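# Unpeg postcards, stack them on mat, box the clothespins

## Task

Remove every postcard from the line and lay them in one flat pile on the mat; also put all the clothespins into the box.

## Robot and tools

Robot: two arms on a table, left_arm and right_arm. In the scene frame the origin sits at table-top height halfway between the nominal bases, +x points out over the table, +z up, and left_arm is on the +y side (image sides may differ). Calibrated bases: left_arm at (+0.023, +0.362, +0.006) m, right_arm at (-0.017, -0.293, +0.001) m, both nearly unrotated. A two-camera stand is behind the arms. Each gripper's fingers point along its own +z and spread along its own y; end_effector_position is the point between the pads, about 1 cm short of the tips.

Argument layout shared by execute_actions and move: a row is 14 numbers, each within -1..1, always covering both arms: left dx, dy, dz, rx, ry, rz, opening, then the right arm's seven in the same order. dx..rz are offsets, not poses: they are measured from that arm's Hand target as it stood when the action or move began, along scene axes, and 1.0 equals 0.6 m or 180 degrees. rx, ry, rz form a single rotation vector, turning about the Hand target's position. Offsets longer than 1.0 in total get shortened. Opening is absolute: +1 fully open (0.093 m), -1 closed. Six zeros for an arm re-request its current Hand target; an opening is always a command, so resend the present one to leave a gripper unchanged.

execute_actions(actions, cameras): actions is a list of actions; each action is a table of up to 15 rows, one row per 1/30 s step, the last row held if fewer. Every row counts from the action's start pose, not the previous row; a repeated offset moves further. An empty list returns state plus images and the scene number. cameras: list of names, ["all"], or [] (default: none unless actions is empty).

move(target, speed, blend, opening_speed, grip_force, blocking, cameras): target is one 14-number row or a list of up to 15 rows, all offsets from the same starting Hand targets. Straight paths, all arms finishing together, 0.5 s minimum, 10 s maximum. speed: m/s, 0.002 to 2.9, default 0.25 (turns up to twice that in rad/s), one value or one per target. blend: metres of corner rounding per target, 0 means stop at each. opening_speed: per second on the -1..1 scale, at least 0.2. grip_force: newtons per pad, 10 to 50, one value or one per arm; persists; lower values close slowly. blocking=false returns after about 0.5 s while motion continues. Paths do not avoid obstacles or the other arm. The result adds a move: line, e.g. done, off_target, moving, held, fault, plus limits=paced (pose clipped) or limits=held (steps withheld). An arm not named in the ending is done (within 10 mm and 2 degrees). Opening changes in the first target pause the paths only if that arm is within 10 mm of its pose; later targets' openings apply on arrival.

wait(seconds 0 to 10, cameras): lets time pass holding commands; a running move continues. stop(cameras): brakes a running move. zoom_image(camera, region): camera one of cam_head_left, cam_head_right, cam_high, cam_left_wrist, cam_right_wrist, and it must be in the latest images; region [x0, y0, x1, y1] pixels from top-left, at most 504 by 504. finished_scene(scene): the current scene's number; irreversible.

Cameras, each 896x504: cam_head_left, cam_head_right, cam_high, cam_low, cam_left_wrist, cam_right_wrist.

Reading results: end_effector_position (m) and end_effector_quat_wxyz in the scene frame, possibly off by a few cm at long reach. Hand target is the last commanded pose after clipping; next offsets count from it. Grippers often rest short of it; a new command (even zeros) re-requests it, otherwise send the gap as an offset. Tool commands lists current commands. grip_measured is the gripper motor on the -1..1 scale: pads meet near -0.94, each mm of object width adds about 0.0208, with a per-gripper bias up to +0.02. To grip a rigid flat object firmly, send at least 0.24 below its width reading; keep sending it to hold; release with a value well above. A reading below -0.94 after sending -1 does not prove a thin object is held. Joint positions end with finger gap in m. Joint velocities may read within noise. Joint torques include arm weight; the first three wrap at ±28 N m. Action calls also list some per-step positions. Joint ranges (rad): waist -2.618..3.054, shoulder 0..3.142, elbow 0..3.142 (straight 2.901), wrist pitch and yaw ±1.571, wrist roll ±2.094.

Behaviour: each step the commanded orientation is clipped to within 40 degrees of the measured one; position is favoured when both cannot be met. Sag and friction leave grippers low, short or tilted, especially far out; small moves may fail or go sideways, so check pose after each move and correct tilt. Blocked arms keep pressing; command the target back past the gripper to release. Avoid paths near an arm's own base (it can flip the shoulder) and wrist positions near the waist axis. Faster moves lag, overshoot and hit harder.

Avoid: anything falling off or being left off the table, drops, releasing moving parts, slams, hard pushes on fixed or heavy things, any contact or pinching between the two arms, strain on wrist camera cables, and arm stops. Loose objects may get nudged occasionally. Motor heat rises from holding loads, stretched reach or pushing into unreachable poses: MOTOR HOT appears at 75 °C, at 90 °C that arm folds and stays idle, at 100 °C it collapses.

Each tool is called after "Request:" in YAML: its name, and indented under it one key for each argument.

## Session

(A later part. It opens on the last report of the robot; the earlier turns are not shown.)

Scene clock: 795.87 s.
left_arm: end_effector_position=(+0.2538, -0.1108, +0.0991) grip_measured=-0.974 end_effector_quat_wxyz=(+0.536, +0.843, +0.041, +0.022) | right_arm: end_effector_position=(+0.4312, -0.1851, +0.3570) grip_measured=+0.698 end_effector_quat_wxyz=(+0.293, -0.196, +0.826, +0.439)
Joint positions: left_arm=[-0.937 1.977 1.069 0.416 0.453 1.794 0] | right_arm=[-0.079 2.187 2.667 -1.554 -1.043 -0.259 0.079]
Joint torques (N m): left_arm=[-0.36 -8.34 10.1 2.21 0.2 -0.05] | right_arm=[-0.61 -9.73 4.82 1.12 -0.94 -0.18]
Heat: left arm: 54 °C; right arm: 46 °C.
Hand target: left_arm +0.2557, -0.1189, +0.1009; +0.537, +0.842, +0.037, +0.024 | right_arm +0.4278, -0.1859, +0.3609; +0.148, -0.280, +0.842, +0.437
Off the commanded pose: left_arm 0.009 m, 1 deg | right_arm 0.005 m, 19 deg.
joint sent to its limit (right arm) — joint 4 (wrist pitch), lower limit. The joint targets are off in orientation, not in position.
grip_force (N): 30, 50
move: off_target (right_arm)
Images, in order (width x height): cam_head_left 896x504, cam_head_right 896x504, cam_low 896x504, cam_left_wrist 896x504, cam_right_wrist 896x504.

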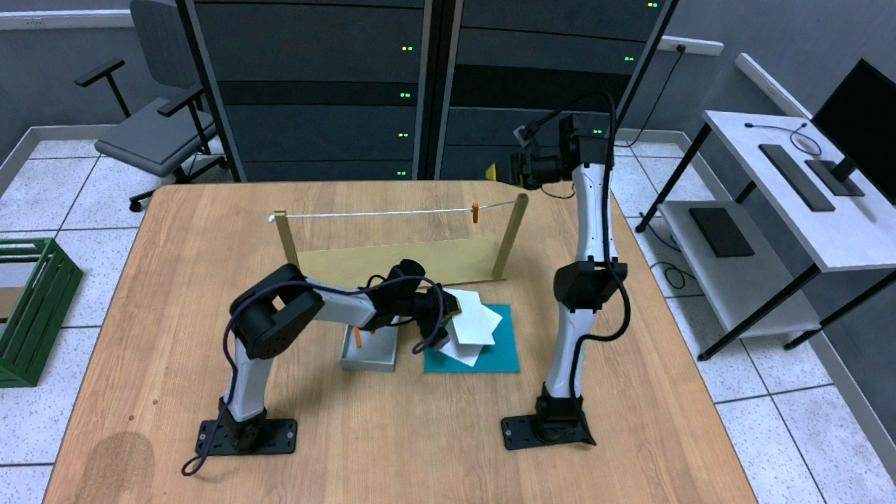

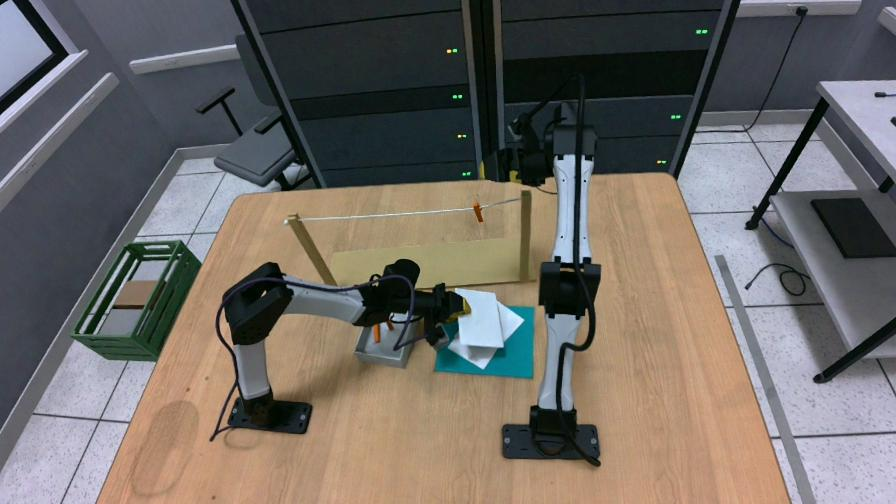

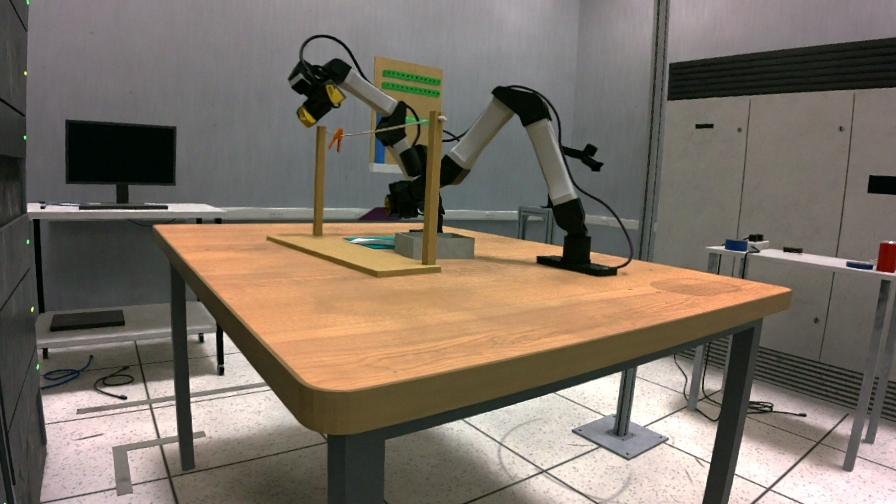

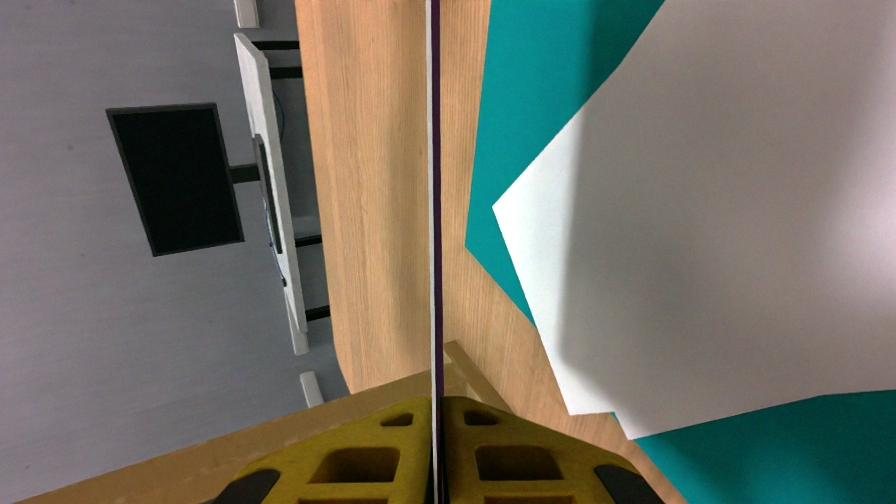

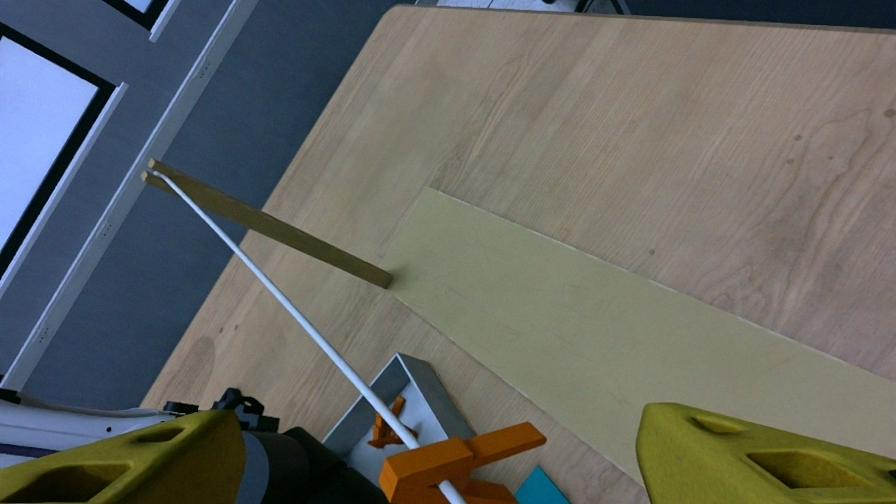

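Request:
move:
  target:
    - [-0.028,-0.015,-0.10,0,0,0,-1,0,0,0,0,0,0,0.7]
    - [-0.028,-0.015,-0.10,0,0,0,-0.7,0,0,0,0,0,0,0.7]
    - [-0.028,0.085,-0.08,0,0,0,-0.7,0,0,0,0,0,0,0.7]
    - [-0.028,0.13,0.08,0,0,0,-0.7,0,0,0,0,0,0,0.7]
  speed: 0.12
  opening_speed: 1
  cameras: ["cam_head_right","cam_head_left","cam_left_wrist","cam_low"]

Request:
zoom_image:
  camera: "cam_low"
  region: [280, 80, 460, 220]

Scene clock: 807.47 s.
left_arm: end_effector_position=(+0.2344, -0.0366, +0.1231) grip_measured=-0.702 end_effector_quat_wxyz=(+0.517, +0.855, +0.048, +0.015) | right_arm: end_effector_position=(+0.4312, -0.1851, +0.3570) grip_measured=+0.698 end_effector_quat_wxyz=(+0.293, -0.196, +0.826, +0.439)
Joint positions: left_arm=[-0.86 1.676 0.844 0.268 0.512 1.843 0.012] | right_arm=[-0.079 2.187 2.667 -1.554 -1.043 -0.259 0.079]
Joint torques (N m): left_arm=[0.69 -10.26 10.1 2.09 0.44 -0.04] | right_arm=[-0.61 -9.59 4.74 1.13 -0.96 -0.18]
Heat: left arm: 52 °C; right arm: 47 °C.
Hand target: left_arm +0.2389, -0.0409, +0.1488; +0.537, +0.842, +0.037, +0.024 | right_arm +0.4278, -0.1859, +0.3609; +0.148, -0.280, +0.842, +0.437
Off the commanded pose: left_arm 0.027 m, 3 deg | right_arm 0.005 m, 19 deg.
joint sent to its limit (right arm) — joint 4 (wrist pitch), lower limit. The joint targets are off in orientation, not in position.
grip_force (N): 30, 50
move: off_target (left_arm, right_arm)
Images, in order (width x height): cam_head_left 896x504, cam_head_right 896x504, cam_low 896x504, cam_left_wrist 896x504.

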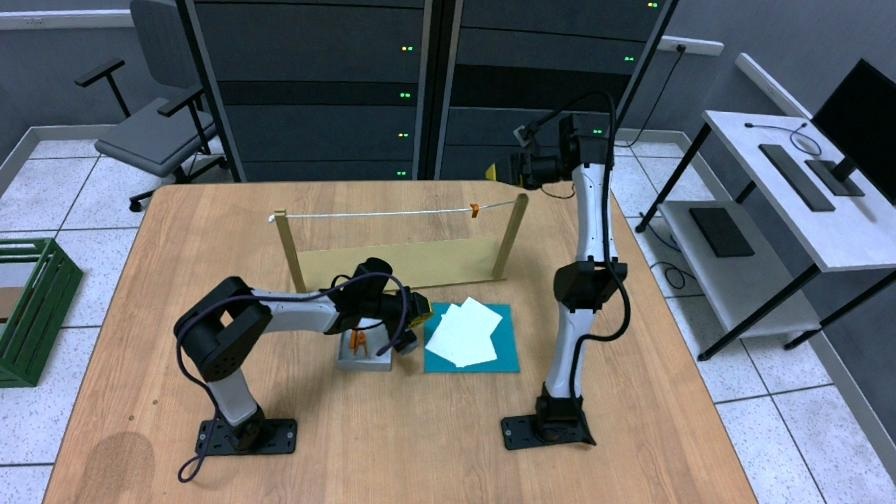

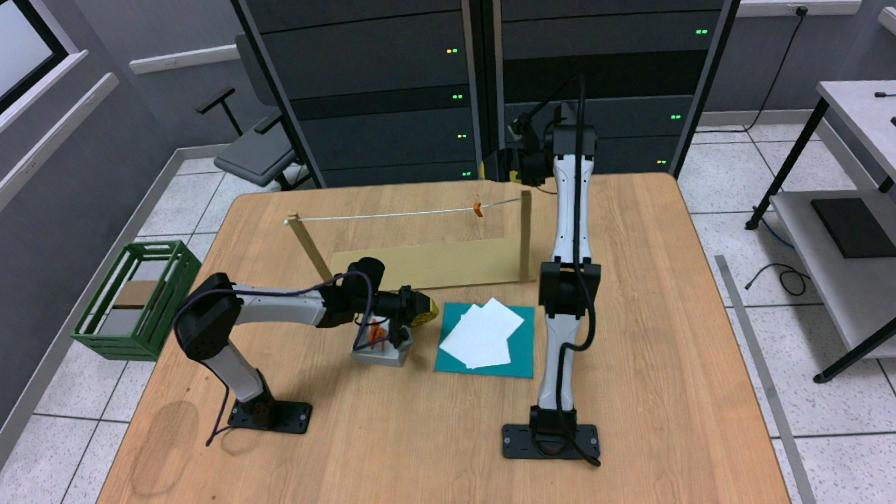

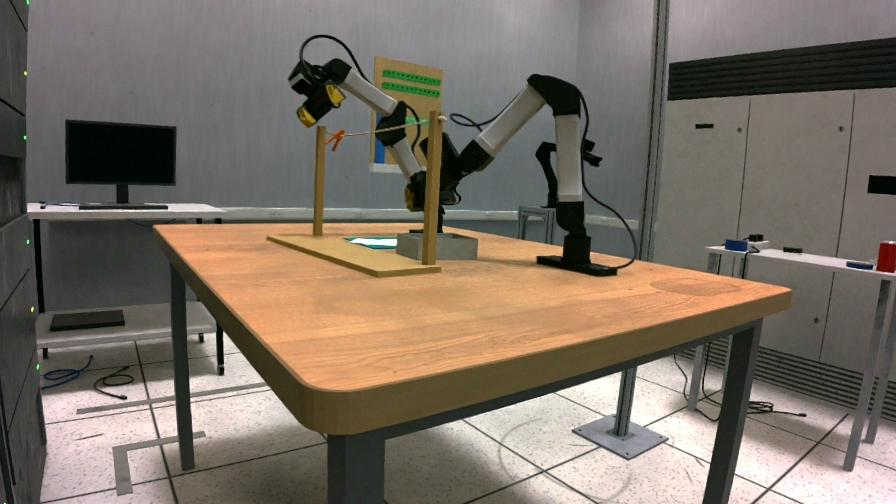

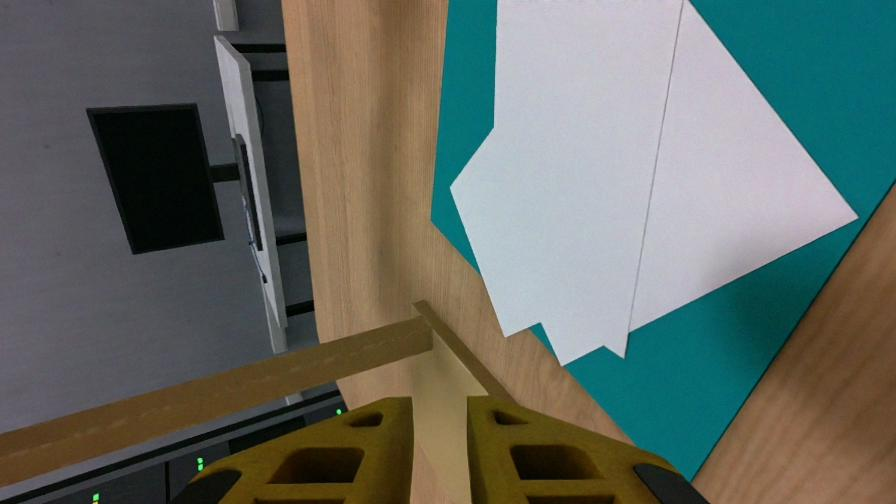

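Scaled by 2.800 from the camera's 896x504 image, which has a finer 1280x720 frame.

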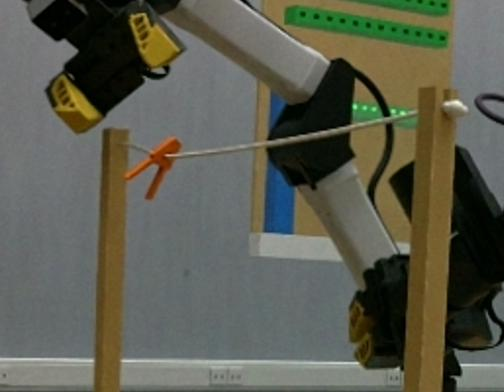

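Request:
move:
  target:
    - [-0.03,0.2,0.1,0,0,0,-0.7,-0.11,-0.1,0.08,0,0,0,0.3]
    - [-0.06,0.4,0.1,0,0,0,-0.7,-0.25,-0.02,-0.02,0.015,-0.28,-0.2,0.3]
    - [-0.06,0.4,0.1,0,0,0,-0.7,-0.197,0.035,-0.185,0.023,-0.412,-0.306,0.3]
  blend: [0.03,0.03,0]
  grip_force: 50
  cameras: ["cam_right_wrist","cam_low","cam_head_right"]

Request:
zoom_image:
  camera: "cam_low"
  region: [280, 80, 460, 220]

Scene clock: 847.27 s.
left_arm: end_effector_position=(+0.2065, +0.1978, +0.2125) grip_measured=-0.702 end_effector_quat_wxyz=(+0.598, +0.783, +0.147, +0.087) | right_arm: end_effector_position=(+0.3109, -0.1660, +0.2486) grip_measured=+0.302 end_effector_quat_wxyz=(+0.784, -0.080, +0.608, +0.103)
Joint positions: left_arm=[-0.044 0.704 0.505 -0.412 1.079 2.082 0.012] | right_arm=[0.467 1.269 0.24 1.286 0.194 -0.051 0.06]
Joint torques (N m): left_arm=[0.77 -0.36 6.45 1.8 0.58 -0.03] | right_arm=[0.23 -2.13 5.83 2.34 -0.04 -0.04]
Heat: left arm: 53 °C; right arm: 48 °C.
Hand target: left_arm +0.2030, +0.1991, +0.2089; +0.537, +0.842, +0.037, +0.024 | right_arm +0.3097, -0.1650, +0.2500; +0.787, -0.080, +0.603, +0.103
Off the commanded pose: left_arm 0.005 m, 18 deg | right_arm 0.002 m, 1 deg.
joint sent to its limit (left arm) — joint 6 (wrist roll), upper limit. The joint targets are off in orientation, not in position.
move: off_target (left_arm)
Images, in order (width x height): cam_head_right 896x504, cam_low 896x504, cam_right_wrist 896x504.

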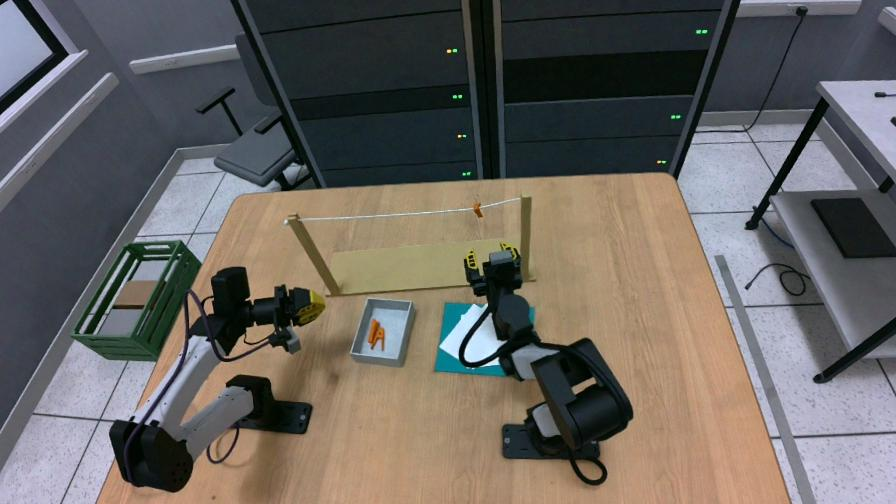

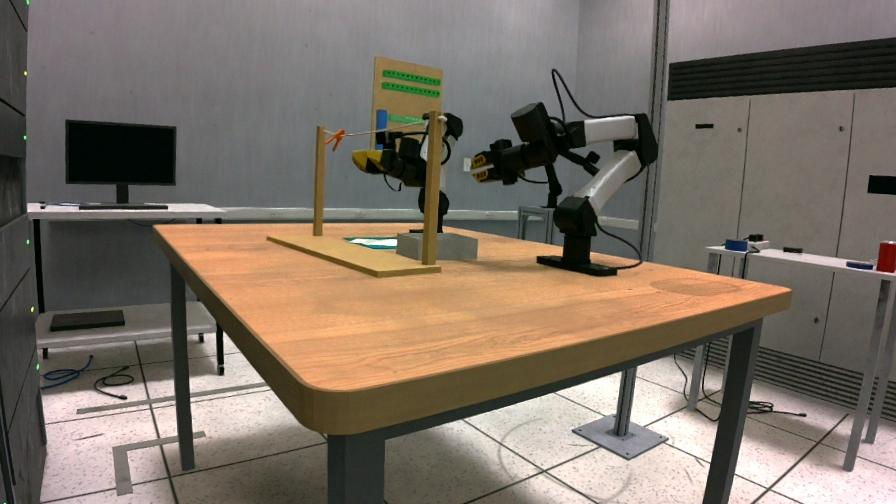

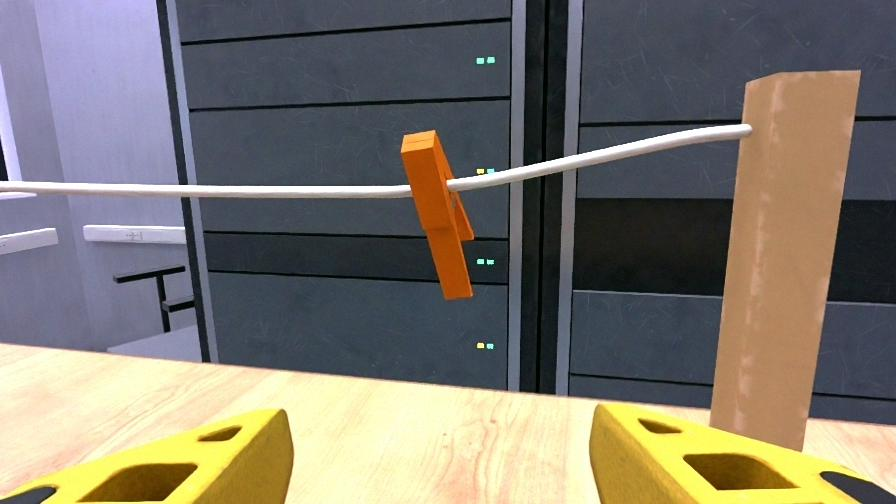

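Scaled by 2.800 from the camera's 896x504 image, which has a finer 1280x720 frame.

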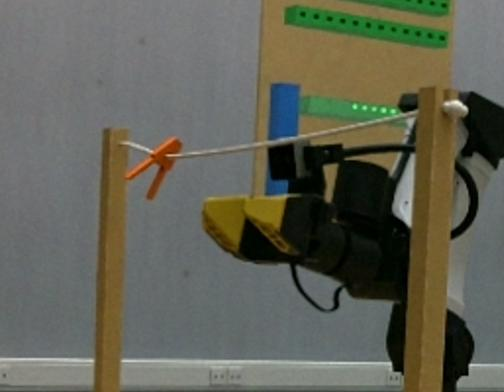

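Request:
move:
  target:
    - [0,0,0,0,0,0,-0.7,0.15,0.036,0.017,0,0,0,0.3]
    - [0,0,0,0,0,0,-0.7,0.15,0.036,0.017,0,0,0,-1]
  speed: 0.12
  opening_speed: 1
  cameras: ["cam_right_wrist","cam_low"]

Request:
zoom_image:
  camera: "cam_low"
  region: [280, 80, 460, 220]

Scene clock: 859.73 s.
left_arm: end_effector_position=(+0.2065, +0.1978, +0.2125) grip_measured=-0.702 end_effector_quat_wxyz=(+0.598, +0.783, +0.147, +0.087) | right_arm: end_effector_position=(+0.3959, -0.1456, +0.2553) grip_measured=-0.857 end_effector_quat_wxyz=(+0.784, -0.080, +0.609, +0.093)
Joint positions: left_arm=[-0.044 0.704 0.505 -0.412 1.079 2.082 0.012] | right_arm=[0.404 1.615 0.563 1.304 0.146 -0.051 0.004]
Joint torques (N m): left_arm=[0.8 -0.47 6.45 1.81 0.58 -0.05] | right_arm=[-0.75 -4.38 8.16 2.2 -0.31 0.22]
Heat: left arm: 51 °C; right arm: 45 °C.
Hand target: left_arm +0.2030, +0.1991, +0.2089; +0.537, +0.842, +0.037, +0.024 | right_arm +0.3997, -0.1433, +0.2602; +0.787, -0.080, +0.603, +0.104
Off the commanded pose: left_arm 0.005 m, 17 deg | right_arm 0.007 m, 1 deg.
joint sent to its limit (left arm) — joint 6 (wrist roll), upper limit. The joint targets are off in orientation, not in position.
move: off_target (left_arm)
Images, in order (width x height): cam_low 896x504, cam_right_wrist 896x504.

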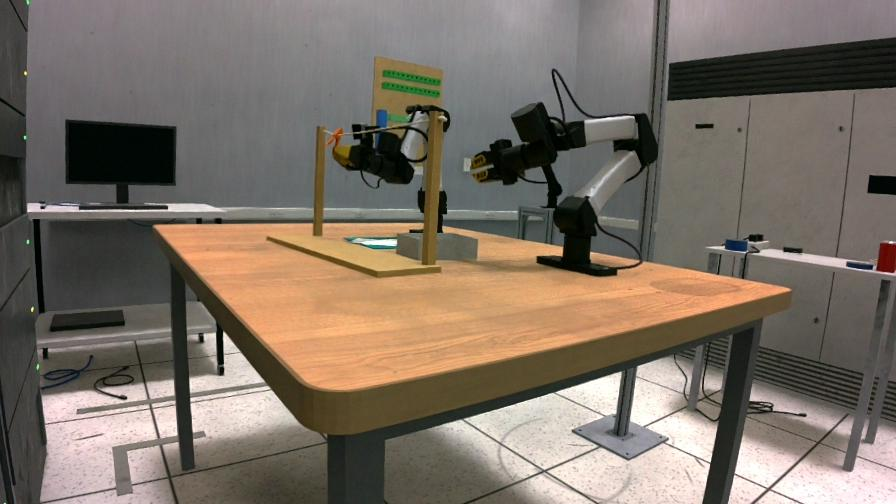

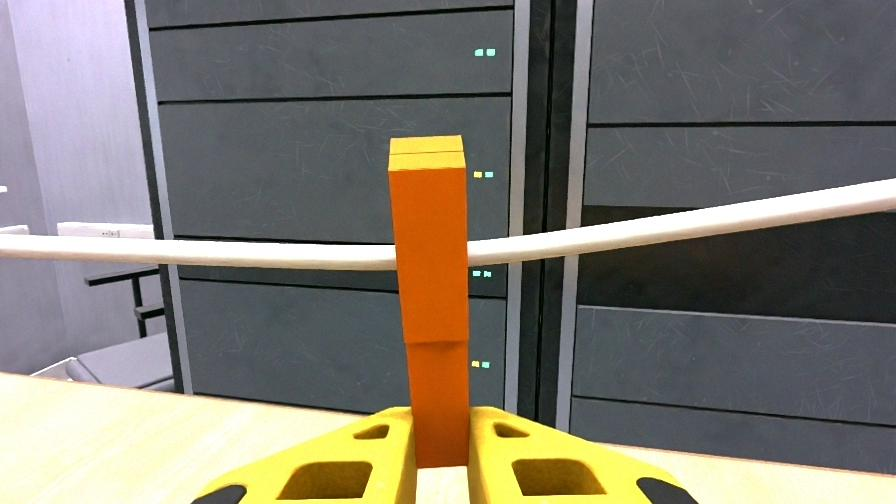

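Scaled by 2.800 from the camera's 896x504 image, which has a finer 1280x720 frame.

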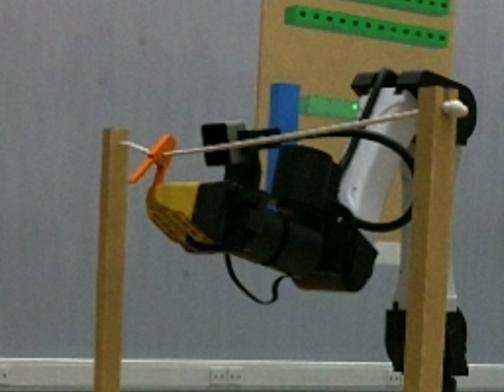

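Request:
move:
  target:
    - [0,0,0,0,0,0,-0.7,0,0,0,0,0,0,-0.3]
    - [0,0,0,0,0,0,-0.7,0.017,0.003,0.02,0,0,0,-0.3]
    - [0,0,0,0,0,0,-0.7,0.017,0.003,0.02,0,0,0,-1]
  speed: 0.1
  opening_speed: 1

Request:
move:
  target: [0,0,0,0,0,0,-0.7,0.03,0,-0.08,0,0,0,-1]
  speed: 0.08
  cameras: ["cam_right_wrist","cam_low"]

Request:
zoom_image:
  camera: "cam_low"
  region: [280, 80, 460, 220]

Scene clock: 869.47 s.
left_arm: end_effector_position=(+0.2065, +0.1978, +0.2125) grip_measured=-0.702 end_effector_quat_wxyz=(+0.598, +0.783, +0.147, +0.087) | right_arm: end_effector_position=(+0.4061, -0.1420, +0.2666) grip_measured=-0.848 end_effector_quat_wxyz=(+0.784, -0.084, +0.607, +0.095)
Joint positions: left_arm=[-0.044 0.704 0.505 -0.412 1.079 2.082 0.012] | right_arm=[0.397 1.615 0.623 1.245 0.131 -0.051 0.004]
Joint torques (N m): left_arm=[0.72 -0.4 6.49 1.81 0.58 -0.07] | right_arm=[-0.83 -5.12 8.42 2.12 -0.26 0.23]
Heat: left arm: 50 °C; right arm: 44 °C.
Hand target: left_arm +0.2030, +0.1991, +0.2089; +0.537, +0.842, +0.037, +0.024 | right_arm +0.4099, -0.1415, +0.2723; +0.787, -0.080, +0.602, +0.104
Off the commanded pose: left_arm 0.005 m, 17 deg | right_arm 0.007 m, 1 deg.
joint sent to its limit (left arm) — joint 6 (wrist roll), upper limit. The joint targets are off in orientation, not in position.
move: off_target (left_arm)

Scene clock: 870.43 s.
left_arm: end_effector_position=(+0.2065, +0.1978, +0.2125) grip_measured=-0.702 end_effector_quat_wxyz=(+0.598, +0.783, +0.147, +0.087) | right_arm: end_effector_position=(+0.4223, -0.1421, +0.2591) grip_measured=-0.859 end_effector_quat_wxyz=(+0.808, -0.074, +0.577, +0.097)
Joint positions: left_arm=[-0.044 0.704 0.505 -0.412 1.079 2.082 0.012] | right_arm=[0.38 1.777 0.666 1.443 0.121 -0.051 0.004]
Joint torques (N m): left_arm=[0.76 -0.39 6.49 1.8 0.57 -0.04] | right_arm=[-1.07 -0.84 3.28 2.32 -0.37 0.28]
Heat: left arm: 50 °C; right arm: 44 °C.
Hand target: left_arm +0.2030, +0.1991, +0.2089; +0.537, +0.842, +0.037, +0.024 | right_arm +0.4279, -0.1414, +0.2240; +0.787, -0.080, +0.603, +0.104
Off the commanded pose: left_arm 0.005 m, 17 deg | right_arm 0.035 m, 4 deg.
joint sent to its limit (left arm) — joint 6 (wrist roll), upper limit. The joint targets are off in orientation, not in position.
move: off_target (left_arm, right_arm)
Images, in order (width x height): cam_low 896x504, cam_right_wrist 896x504.

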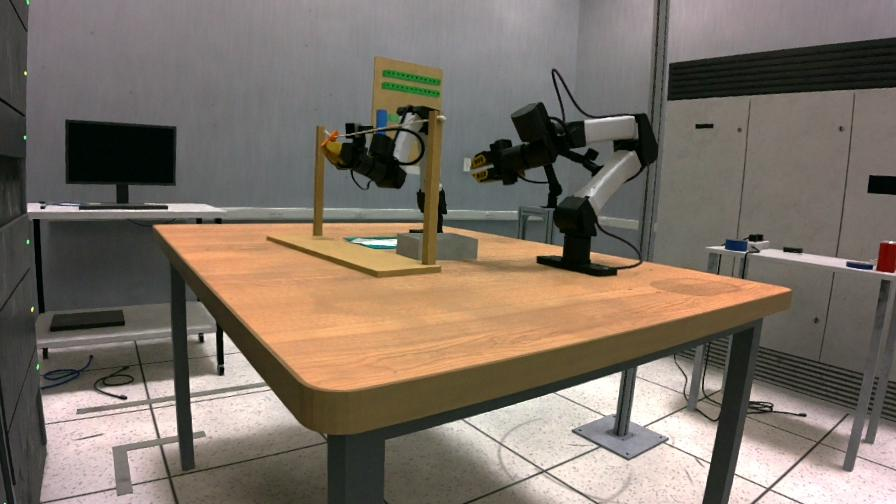

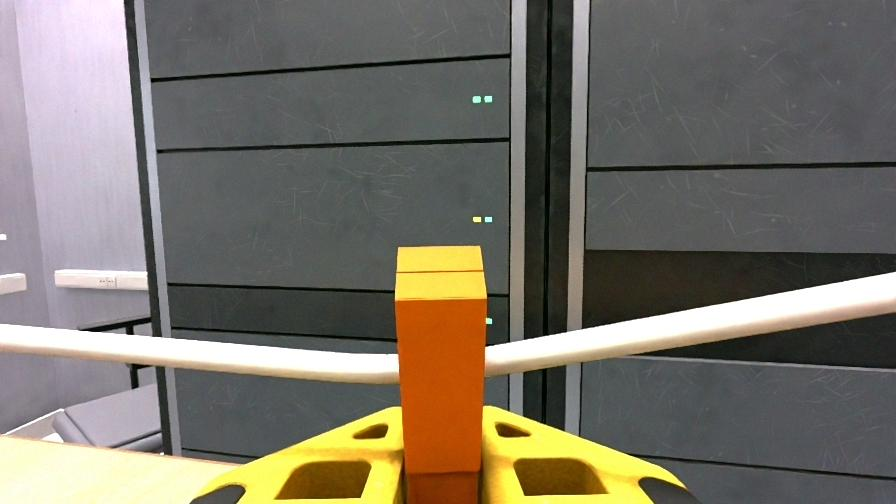

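Scaled by 2.800 from the camera's 896x504 image, which has a finer 1280x720 frame.

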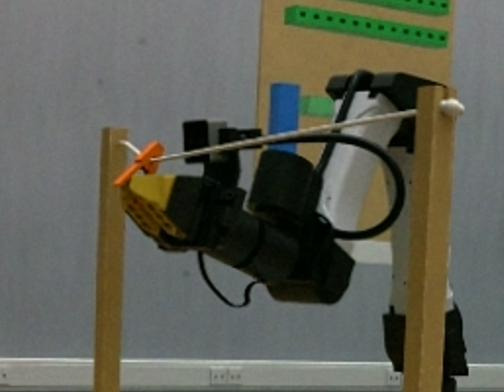

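Request:
move:
  target:
    - [0,0,0,0,0,0,-0.7,-0.06,0,0.057,0,0,0,-1]
    - [0,0,0,0,0,0,-0.7,-0.093,0,0.06,0,0,0,-1]
    - [0,0,0,0,0,0,-0.7,-0.117,0,0.085,0,0,0,-1]
    - [0,0,0,0,0,0,-0.7,-0.127,0,0.118,0,0,0,-1]
  speed: 0.08
  blend: [0.004,0.004,0.004,0]
  cameras: ["cam_right_wrist","cam_low"]

Request:
zoom_image:
  camera: "cam_low"
  region: [280, 80, 460, 220]

Scene clock: 894.70 s.
left_arm: end_effector_position=(+0.2065, +0.1978, +0.2125) grip_measured=-0.702 end_effector_quat_wxyz=(+0.598, +0.783, +0.147, +0.087) | right_arm: end_effector_position=(+0.3554, -0.1446, +0.2772) grip_measured=-0.860 end_effector_quat_wxyz=(+0.774, -0.080, +0.620, +0.096)
Joint positions: left_arm=[-0.044 0.704 0.505 -0.412 1.079 2.082 0.012] | right_arm=[0.472 1.355 0.484 1.094 0.21 -0.052 0.004]
Joint torques (N m): left_arm=[0.79 -0.42 6.48 1.82 0.57 -0.05] | right_arm=[0.49 -5.93 8.53 2.22 -0.15 -0.02]
Heat: left arm: 48 °C; right arm: 43 °C.
Hand target: left_arm +0.2030, +0.1991, +0.2089; +0.537, +0.842, +0.037, +0.024 | right_arm +0.3516, -0.1415, +0.2949; +0.787, -0.080, +0.603, +0.103
Off the commanded pose: left_arm 0.005 m, 17 deg | right_arm 0.018 m, 3 deg.
joint sent to its limit (left arm) — joint 6 (wrist roll), upper limit. The joint targets are off in orientation, not in position.
move: off_target (left_arm, right_arm)
Images, in order (width x height): cam_low 896x504, cam_right_wrist 896x504.

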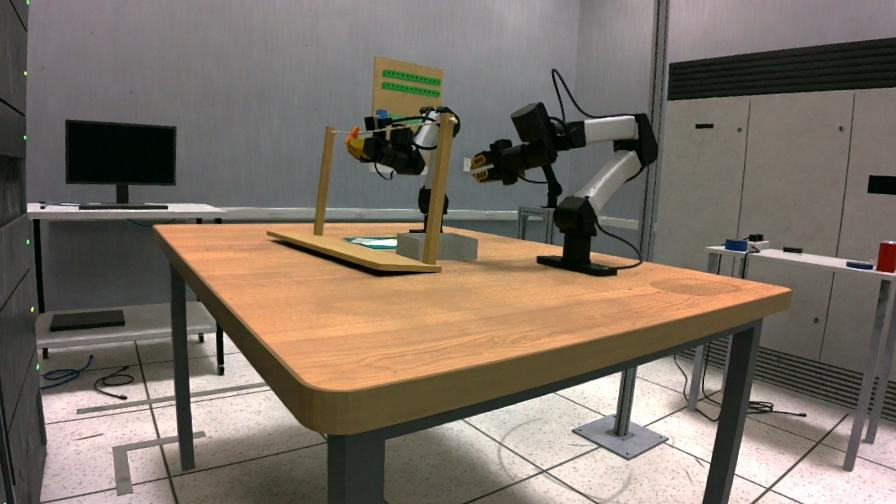

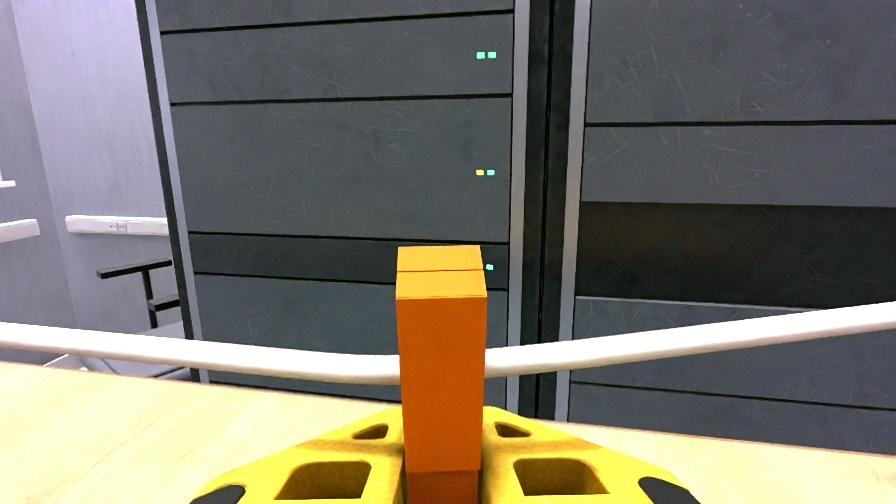

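Scaled by 2.800 from the camera's 896x504 image, which has a finer 1280x720 frame.

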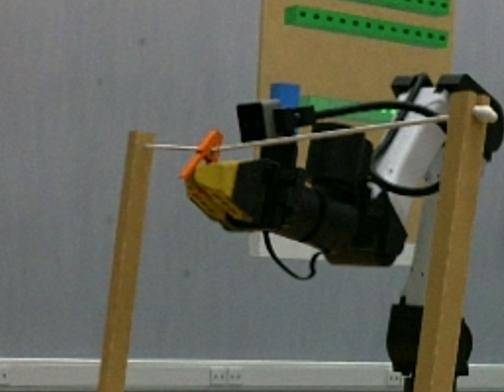

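Request:
move:
  target:
    - [0,0,0,0,0,0,-0.7,0.073,0,-0.055,0,0,0,-1]
    - [0,0,0,0,0,0,-0.7,0.06,0,-0.062,-0.047,0.175,0,-1]
    - [0,0,0,0,0,0,-0.7,0.04,0,-0.061,-0.0935,0.349,0,-1]
  speed: 0.1
  blend: [0,0.005,0]
  cameras: ["cam_right_wrist","cam_low"]

Request:
zoom_image:
  camera: "cam_low"
  region: [280, 80, 460, 220]

Scene clock: 918.43 s.
left_arm: end_effector_position=(+0.2065, +0.1978, +0.2125) grip_measured=-0.702 end_effector_quat_wxyz=(+0.598, +0.783, +0.147, +0.087) | right_arm: end_effector_position=(+0.3778, -0.1460, +0.2634) grip_measured=-0.860 end_effector_quat_wxyz=(+0.357, -0.123, +0.925, +0.030)
Joint positions: left_arm=[-0.044 0.704 0.505 -0.412 1.079 2.082 0.012] | right_arm=[0.412 1.562 1.583 -0.867 0.128 0.095 0.004]
Joint torques (N m): left_arm=[0.77 -0.42 6.53 1.78 0.56 -0.05] | right_arm=[-0.35 -4.53 9.03 1.53 -0.43 0.17]
Heat: left arm: 47 °C; right arm: 45 °C.
Hand target: left_arm +0.2030, +0.1991, +0.2089; +0.537, +0.842, +0.037, +0.024 | right_arm +0.3756, -0.1414, +0.2582; +0.340, -0.124, +0.931, +0.045
Off the commanded pose: left_arm 0.005 m, 17 deg | right_arm 0.007 m, 3 deg.
joint sent to its limit (left arm) — joint 6 (wrist roll), upper limit. The joint targets are off in orientation, not in position.
move: off_target (left_arm, right_arm)
Images, in order (width x height): cam_low 896x504, cam_right_wrist 896x504.

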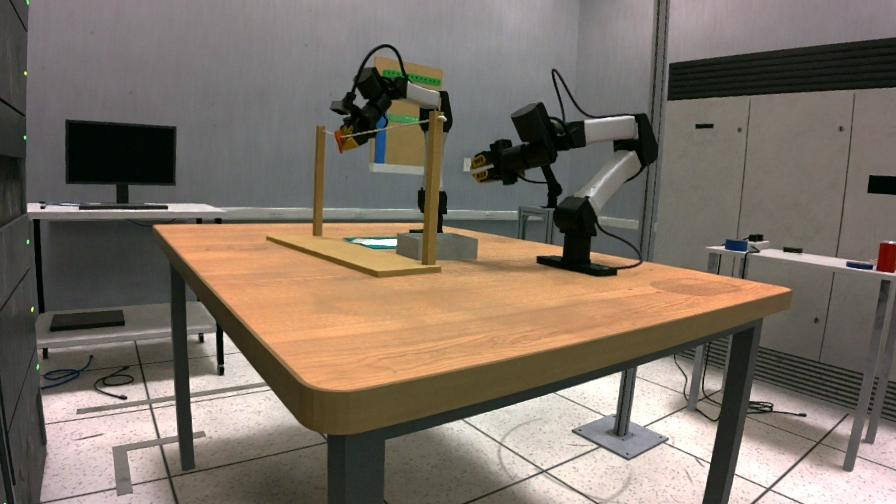

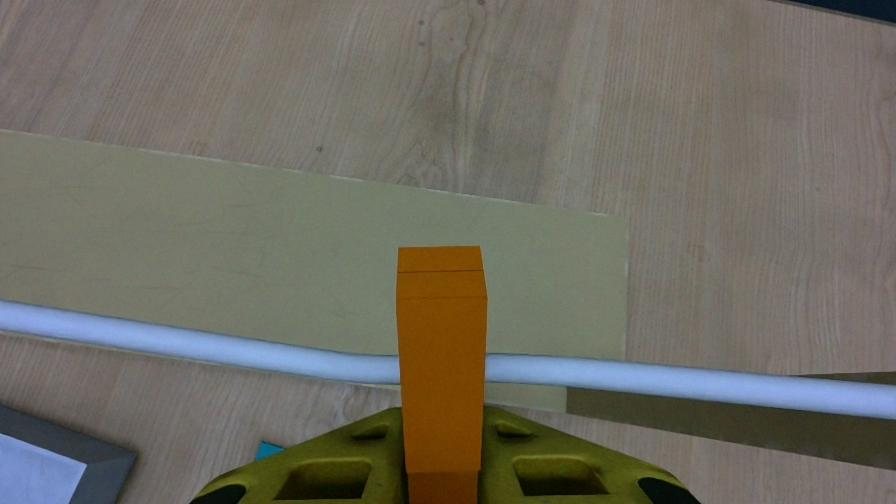

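Scaled by 2.800 from the camera's 896x504 image, which has a finer 1280x720 frame.

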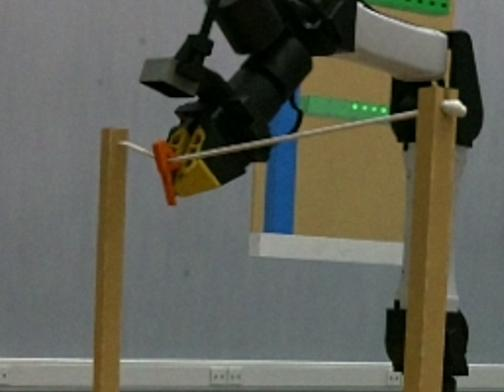

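Request:
move:
  target:
    - [0,0,0,0,0,0,-0.7,-0.02,0,0.012,-0.055,0.204,0,-1]
    - [0,0,0,0,0,0,-0.7,-0.02,0,0.012,-0.055,0.204,0,-0.5]
    - [0,0,0,0,0,0,-0.7,-0.08,0,0.07,-0.055,0.204,0,-0.5]
  speed: 0.1
  opening_speed: 1
  cameras: ["cam_right_wrist","cam_low"]

Request:
zoom_image:
  camera: "cam_low"
  region: [280, 80, 460, 220]

Scene clock: 936.80 s.
left_arm: end_effector_position=(+0.2065, +0.1978, +0.2125) grip_measured=-0.702 end_effector_quat_wxyz=(+0.598, +0.783, +0.147, +0.087) | right_arm: end_effector_position=(+0.3370, -0.1428, +0.2927) grip_measured=-0.502 end_effector_quat_wxyz=(+0.193, -0.136, +0.971, +0.040)
Joint positions: left_arm=[-0.044 0.704 0.505 -0.412 1.079 2.082 0.012] | right_arm=[0.418 1.823 2.2 -1.552 0.026 0.13 0.021]
Joint torques (N m): left_arm=[0.76 -0.4 6.5 1.81 0.56 -0.04] | right_arm=[0.43 -9.32 5.08 1.14 -0.13 0.18]
Heat: left arm: 47 °C; right arm: 45 °C.
Hand target: left_arm +0.2030, +0.1991, +0.2089; +0.537, +0.842, +0.037, +0.024 | right_arm +0.3277, -0.1415, +0.3002; +0.018, -0.131, +0.991, +0.003
Off the commanded pose: left_arm 0.005 m, 17 deg | right_arm 0.012 m, 21 deg.
joint sent to its limit (left arm) — joint 6 (wrist roll), upper limit. The joint targets are off in orientation, not in position.
joint sent to its limit (right arm) — joint 4 (wrist pitch), lower limit. The joint targets are off in orientation, not in position.
move: off_target (left_arm, right_arm); target 2's new opening was sent with right_arm's hand 0.011 m and 19 deg from that target
Images, in order (width x height): cam_low 896x504, cam_right_wrist 896x504.

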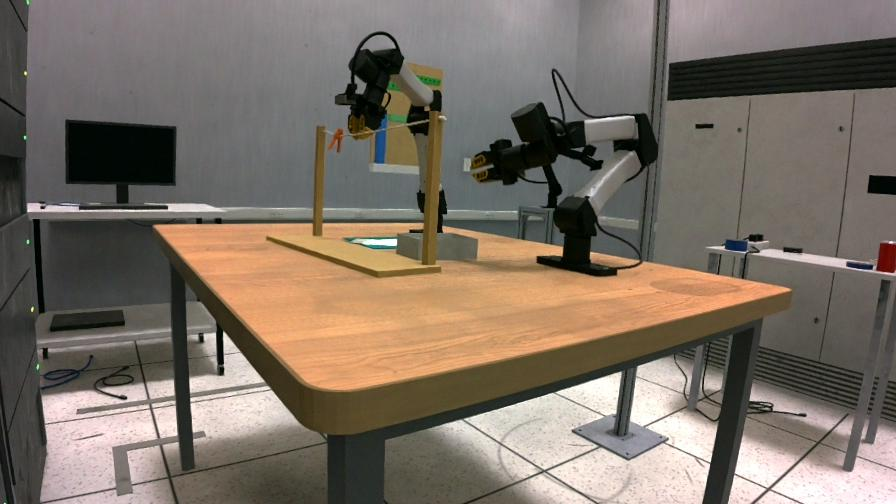

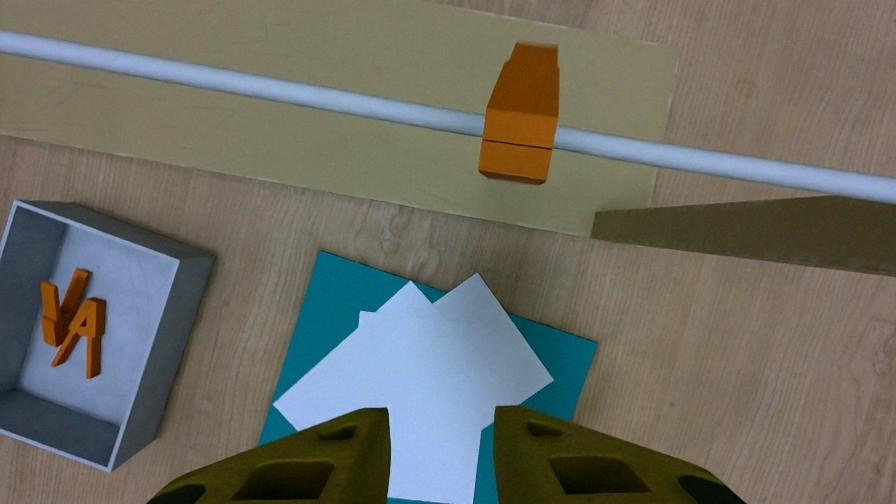

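Scaled by 2.800 from the camera's 896x504 image, which has a finer 1280x720 frame.

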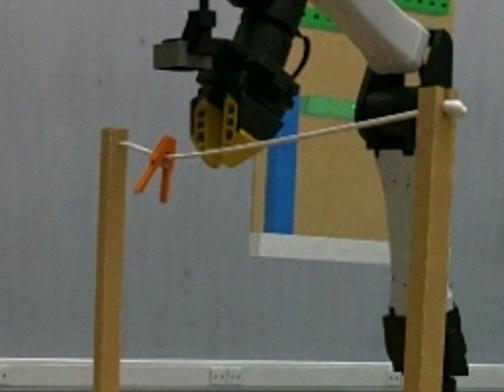

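Request:
move:
  target:
    - [0.05,-0.08,0.0,-0.2,0.25,-0.015,0.2,-0.12,-0.12,0.05,0,0,0,0]
    - [0.2,-0.28,-0.02,-0.365,0.461,-0.03,0.2,-0.15,-0.25,0.03,0,0,0,0]
    - [0.288,-0.467,-0.008,-0.365,0.461,-0.03,0.2,-0.15,-0.25,0.03,0,0,0,0]
  blend: [0.03,0.03,0]
  cameras: ["cam_left_wrist","cam_low","cam_head_right"]

Request:
zoom_image:
  camera: "cam_low"
  region: [280, 80, 460, 220]

Scene clock: 967.27 s.
left_arm: end_effector_position=(+0.3781, -0.0809, +0.1817) grip_measured=+0.198 end_effector_quat_wxyz=(+0.619, +0.349, +0.502, -0.493) | right_arm: end_effector_position=(+0.2434, -0.2923, +0.3167) grip_measured=-0.002 end_effector_quat_wxyz=(+0.232, -0.121, +0.965, -0.030)
Joint positions: left_arm=[-0.71 2.297 1.148 1.443 0.511 -0.212 0.055] | right_arm=[0.012 1.329 1.784 -1.554 0.005 -0.244 0.045]
Joint torques (N m): left_arm=[-0.25 -9.65 8.34 3.63 -0.12 -0.11] | right_arm=[-0.57 -4.05 4.96 1.3 -0.22 -0.09]
Heat: left arm: 47 °C; right arm: 45 °C.
Hand target: left_arm +0.3758, -0.0810, +0.2040; +0.718, +0.258, +0.336, -0.552 | right_arm +0.2377, -0.2915, +0.3183; +0.018, -0.131, +0.991, +0.003
Off the commanded pose: left_arm 0.023 m, 25 deg | right_arm 0.006 m, 25 deg.
joint sent to its limit (left arm) — joint 4 (wrist pitch), upper limit. The joint targets are off in orientation, not in position.
joint sent to its limit (right arm) — joint 4 (wrist pitch), lower limit. The joint targets are off in orientation, not in position.
move: off_target (left_arm, right_arm)
Images, in order (width x height): cam_head_right 896x504, cam_low 896x504, cam_left_wrist 896x504.

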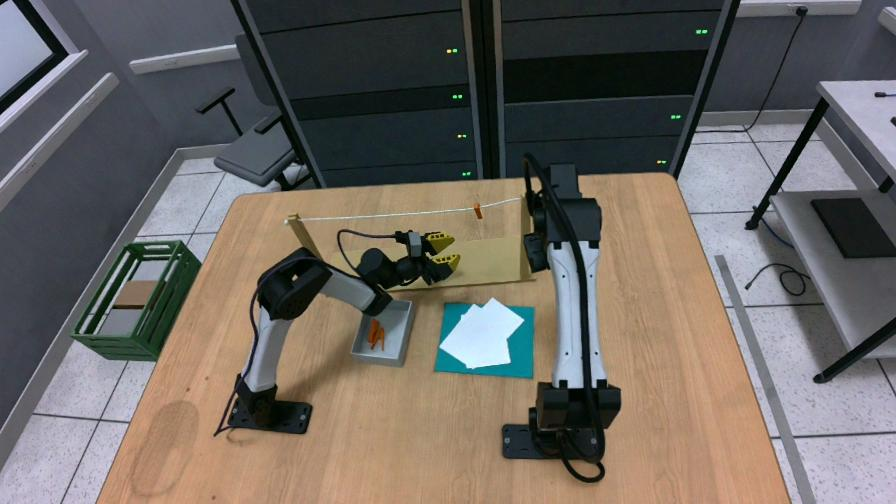

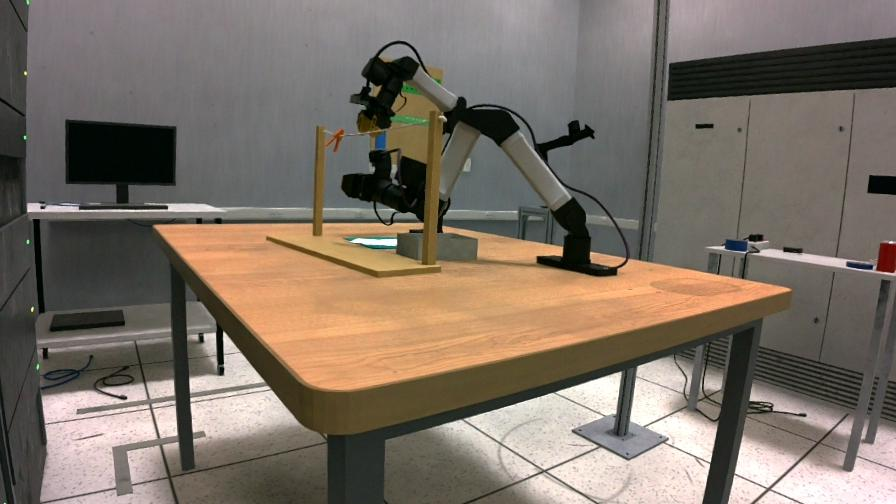

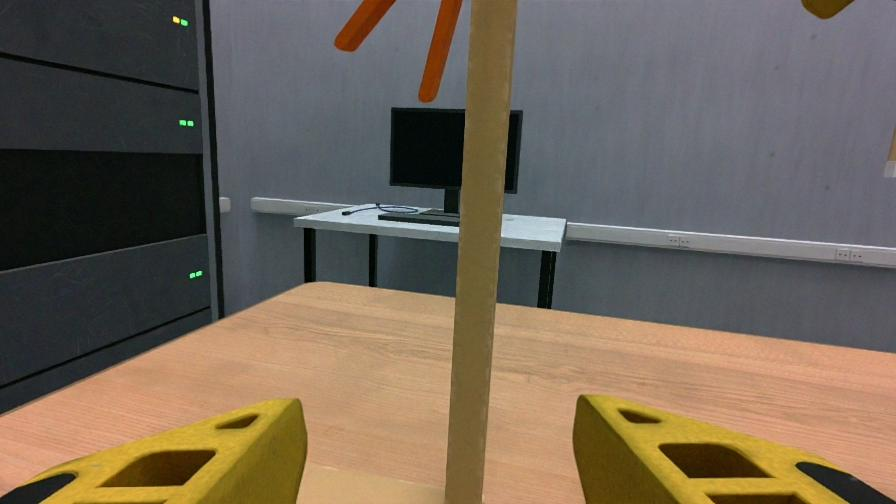

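Scaled by 2.800 from the camera's 896x504 image, which has a finer 1280x720 frame.

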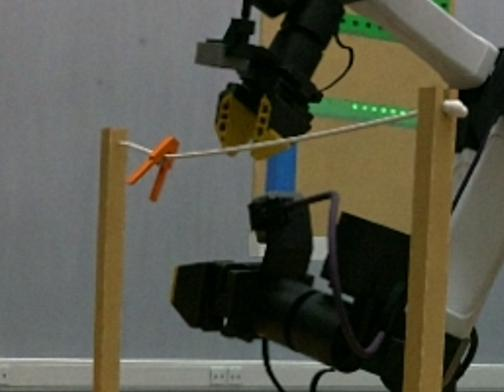

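Request:
move:
  target: [-0.032,-0.015,0.06,0.125,0.064,0.137,0.3,0,0,0,0,0,0,0]
  cameras: ["cam_left_wrist"]

Scene clock: 980.43 s.
left_arm: end_effector_position=(+0.3593, -0.0944, +0.2202) grip_measured=+0.298 end_effector_quat_wxyz=(+0.708, +0.265, +0.561, -0.337) | right_arm: end_effector_position=(+0.2434, -0.2923, +0.3167) grip_measured=-0.002 end_effector_quat_wxyz=(+0.232, -0.121, +0.965, -0.030)
Joint positions: left_arm=[-0.917 2.112 1.07 1.275 -0.069 0.013 0.06] | right_arm=[0.012 1.329 1.784 -1.554 0.005 -0.244 0.045]
Joint torques (N m): left_arm=[-0.13 -14.74 6.05 2.28 -0.02 0.06] | right_arm=[-0.68 -4.12 4.97 1.32 -0.21 -0.11]
Heat: left arm: 52 °C; right arm: 44 °C.
Hand target: left_arm +0.3565, -0.0900, +0.2402; +0.719, +0.259, +0.552, -0.335 | right_arm +0.2377, -0.2915, +0.3183; +0.018, -0.131, +0.991, +0.003
Off the commanded pose: left_arm 0.020 m, 2 deg | right_arm 0.006 m, 25 deg.
joint sent to its limit (right arm) — joint 4 (wrist pitch), lower limit. The joint targets are off in orientation, not in position.
move: off_target (left_arm, right_arm)
Images, in order (width x height): cam_left_wrist 896x504.

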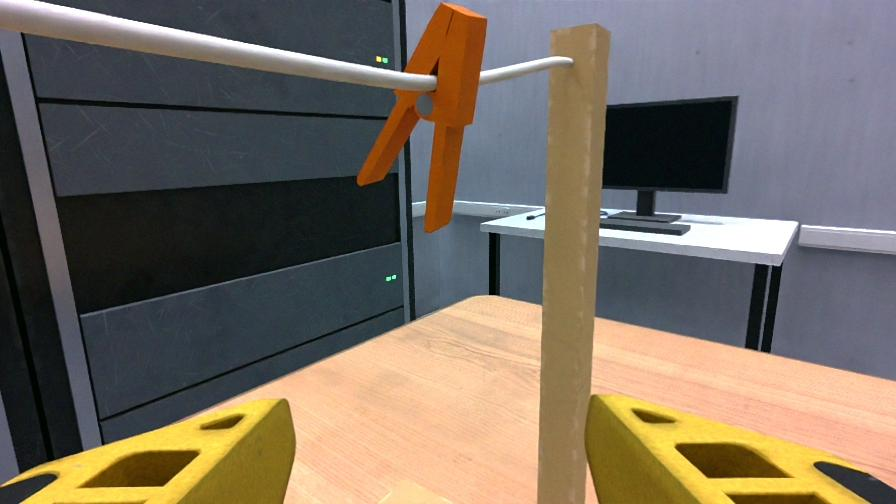

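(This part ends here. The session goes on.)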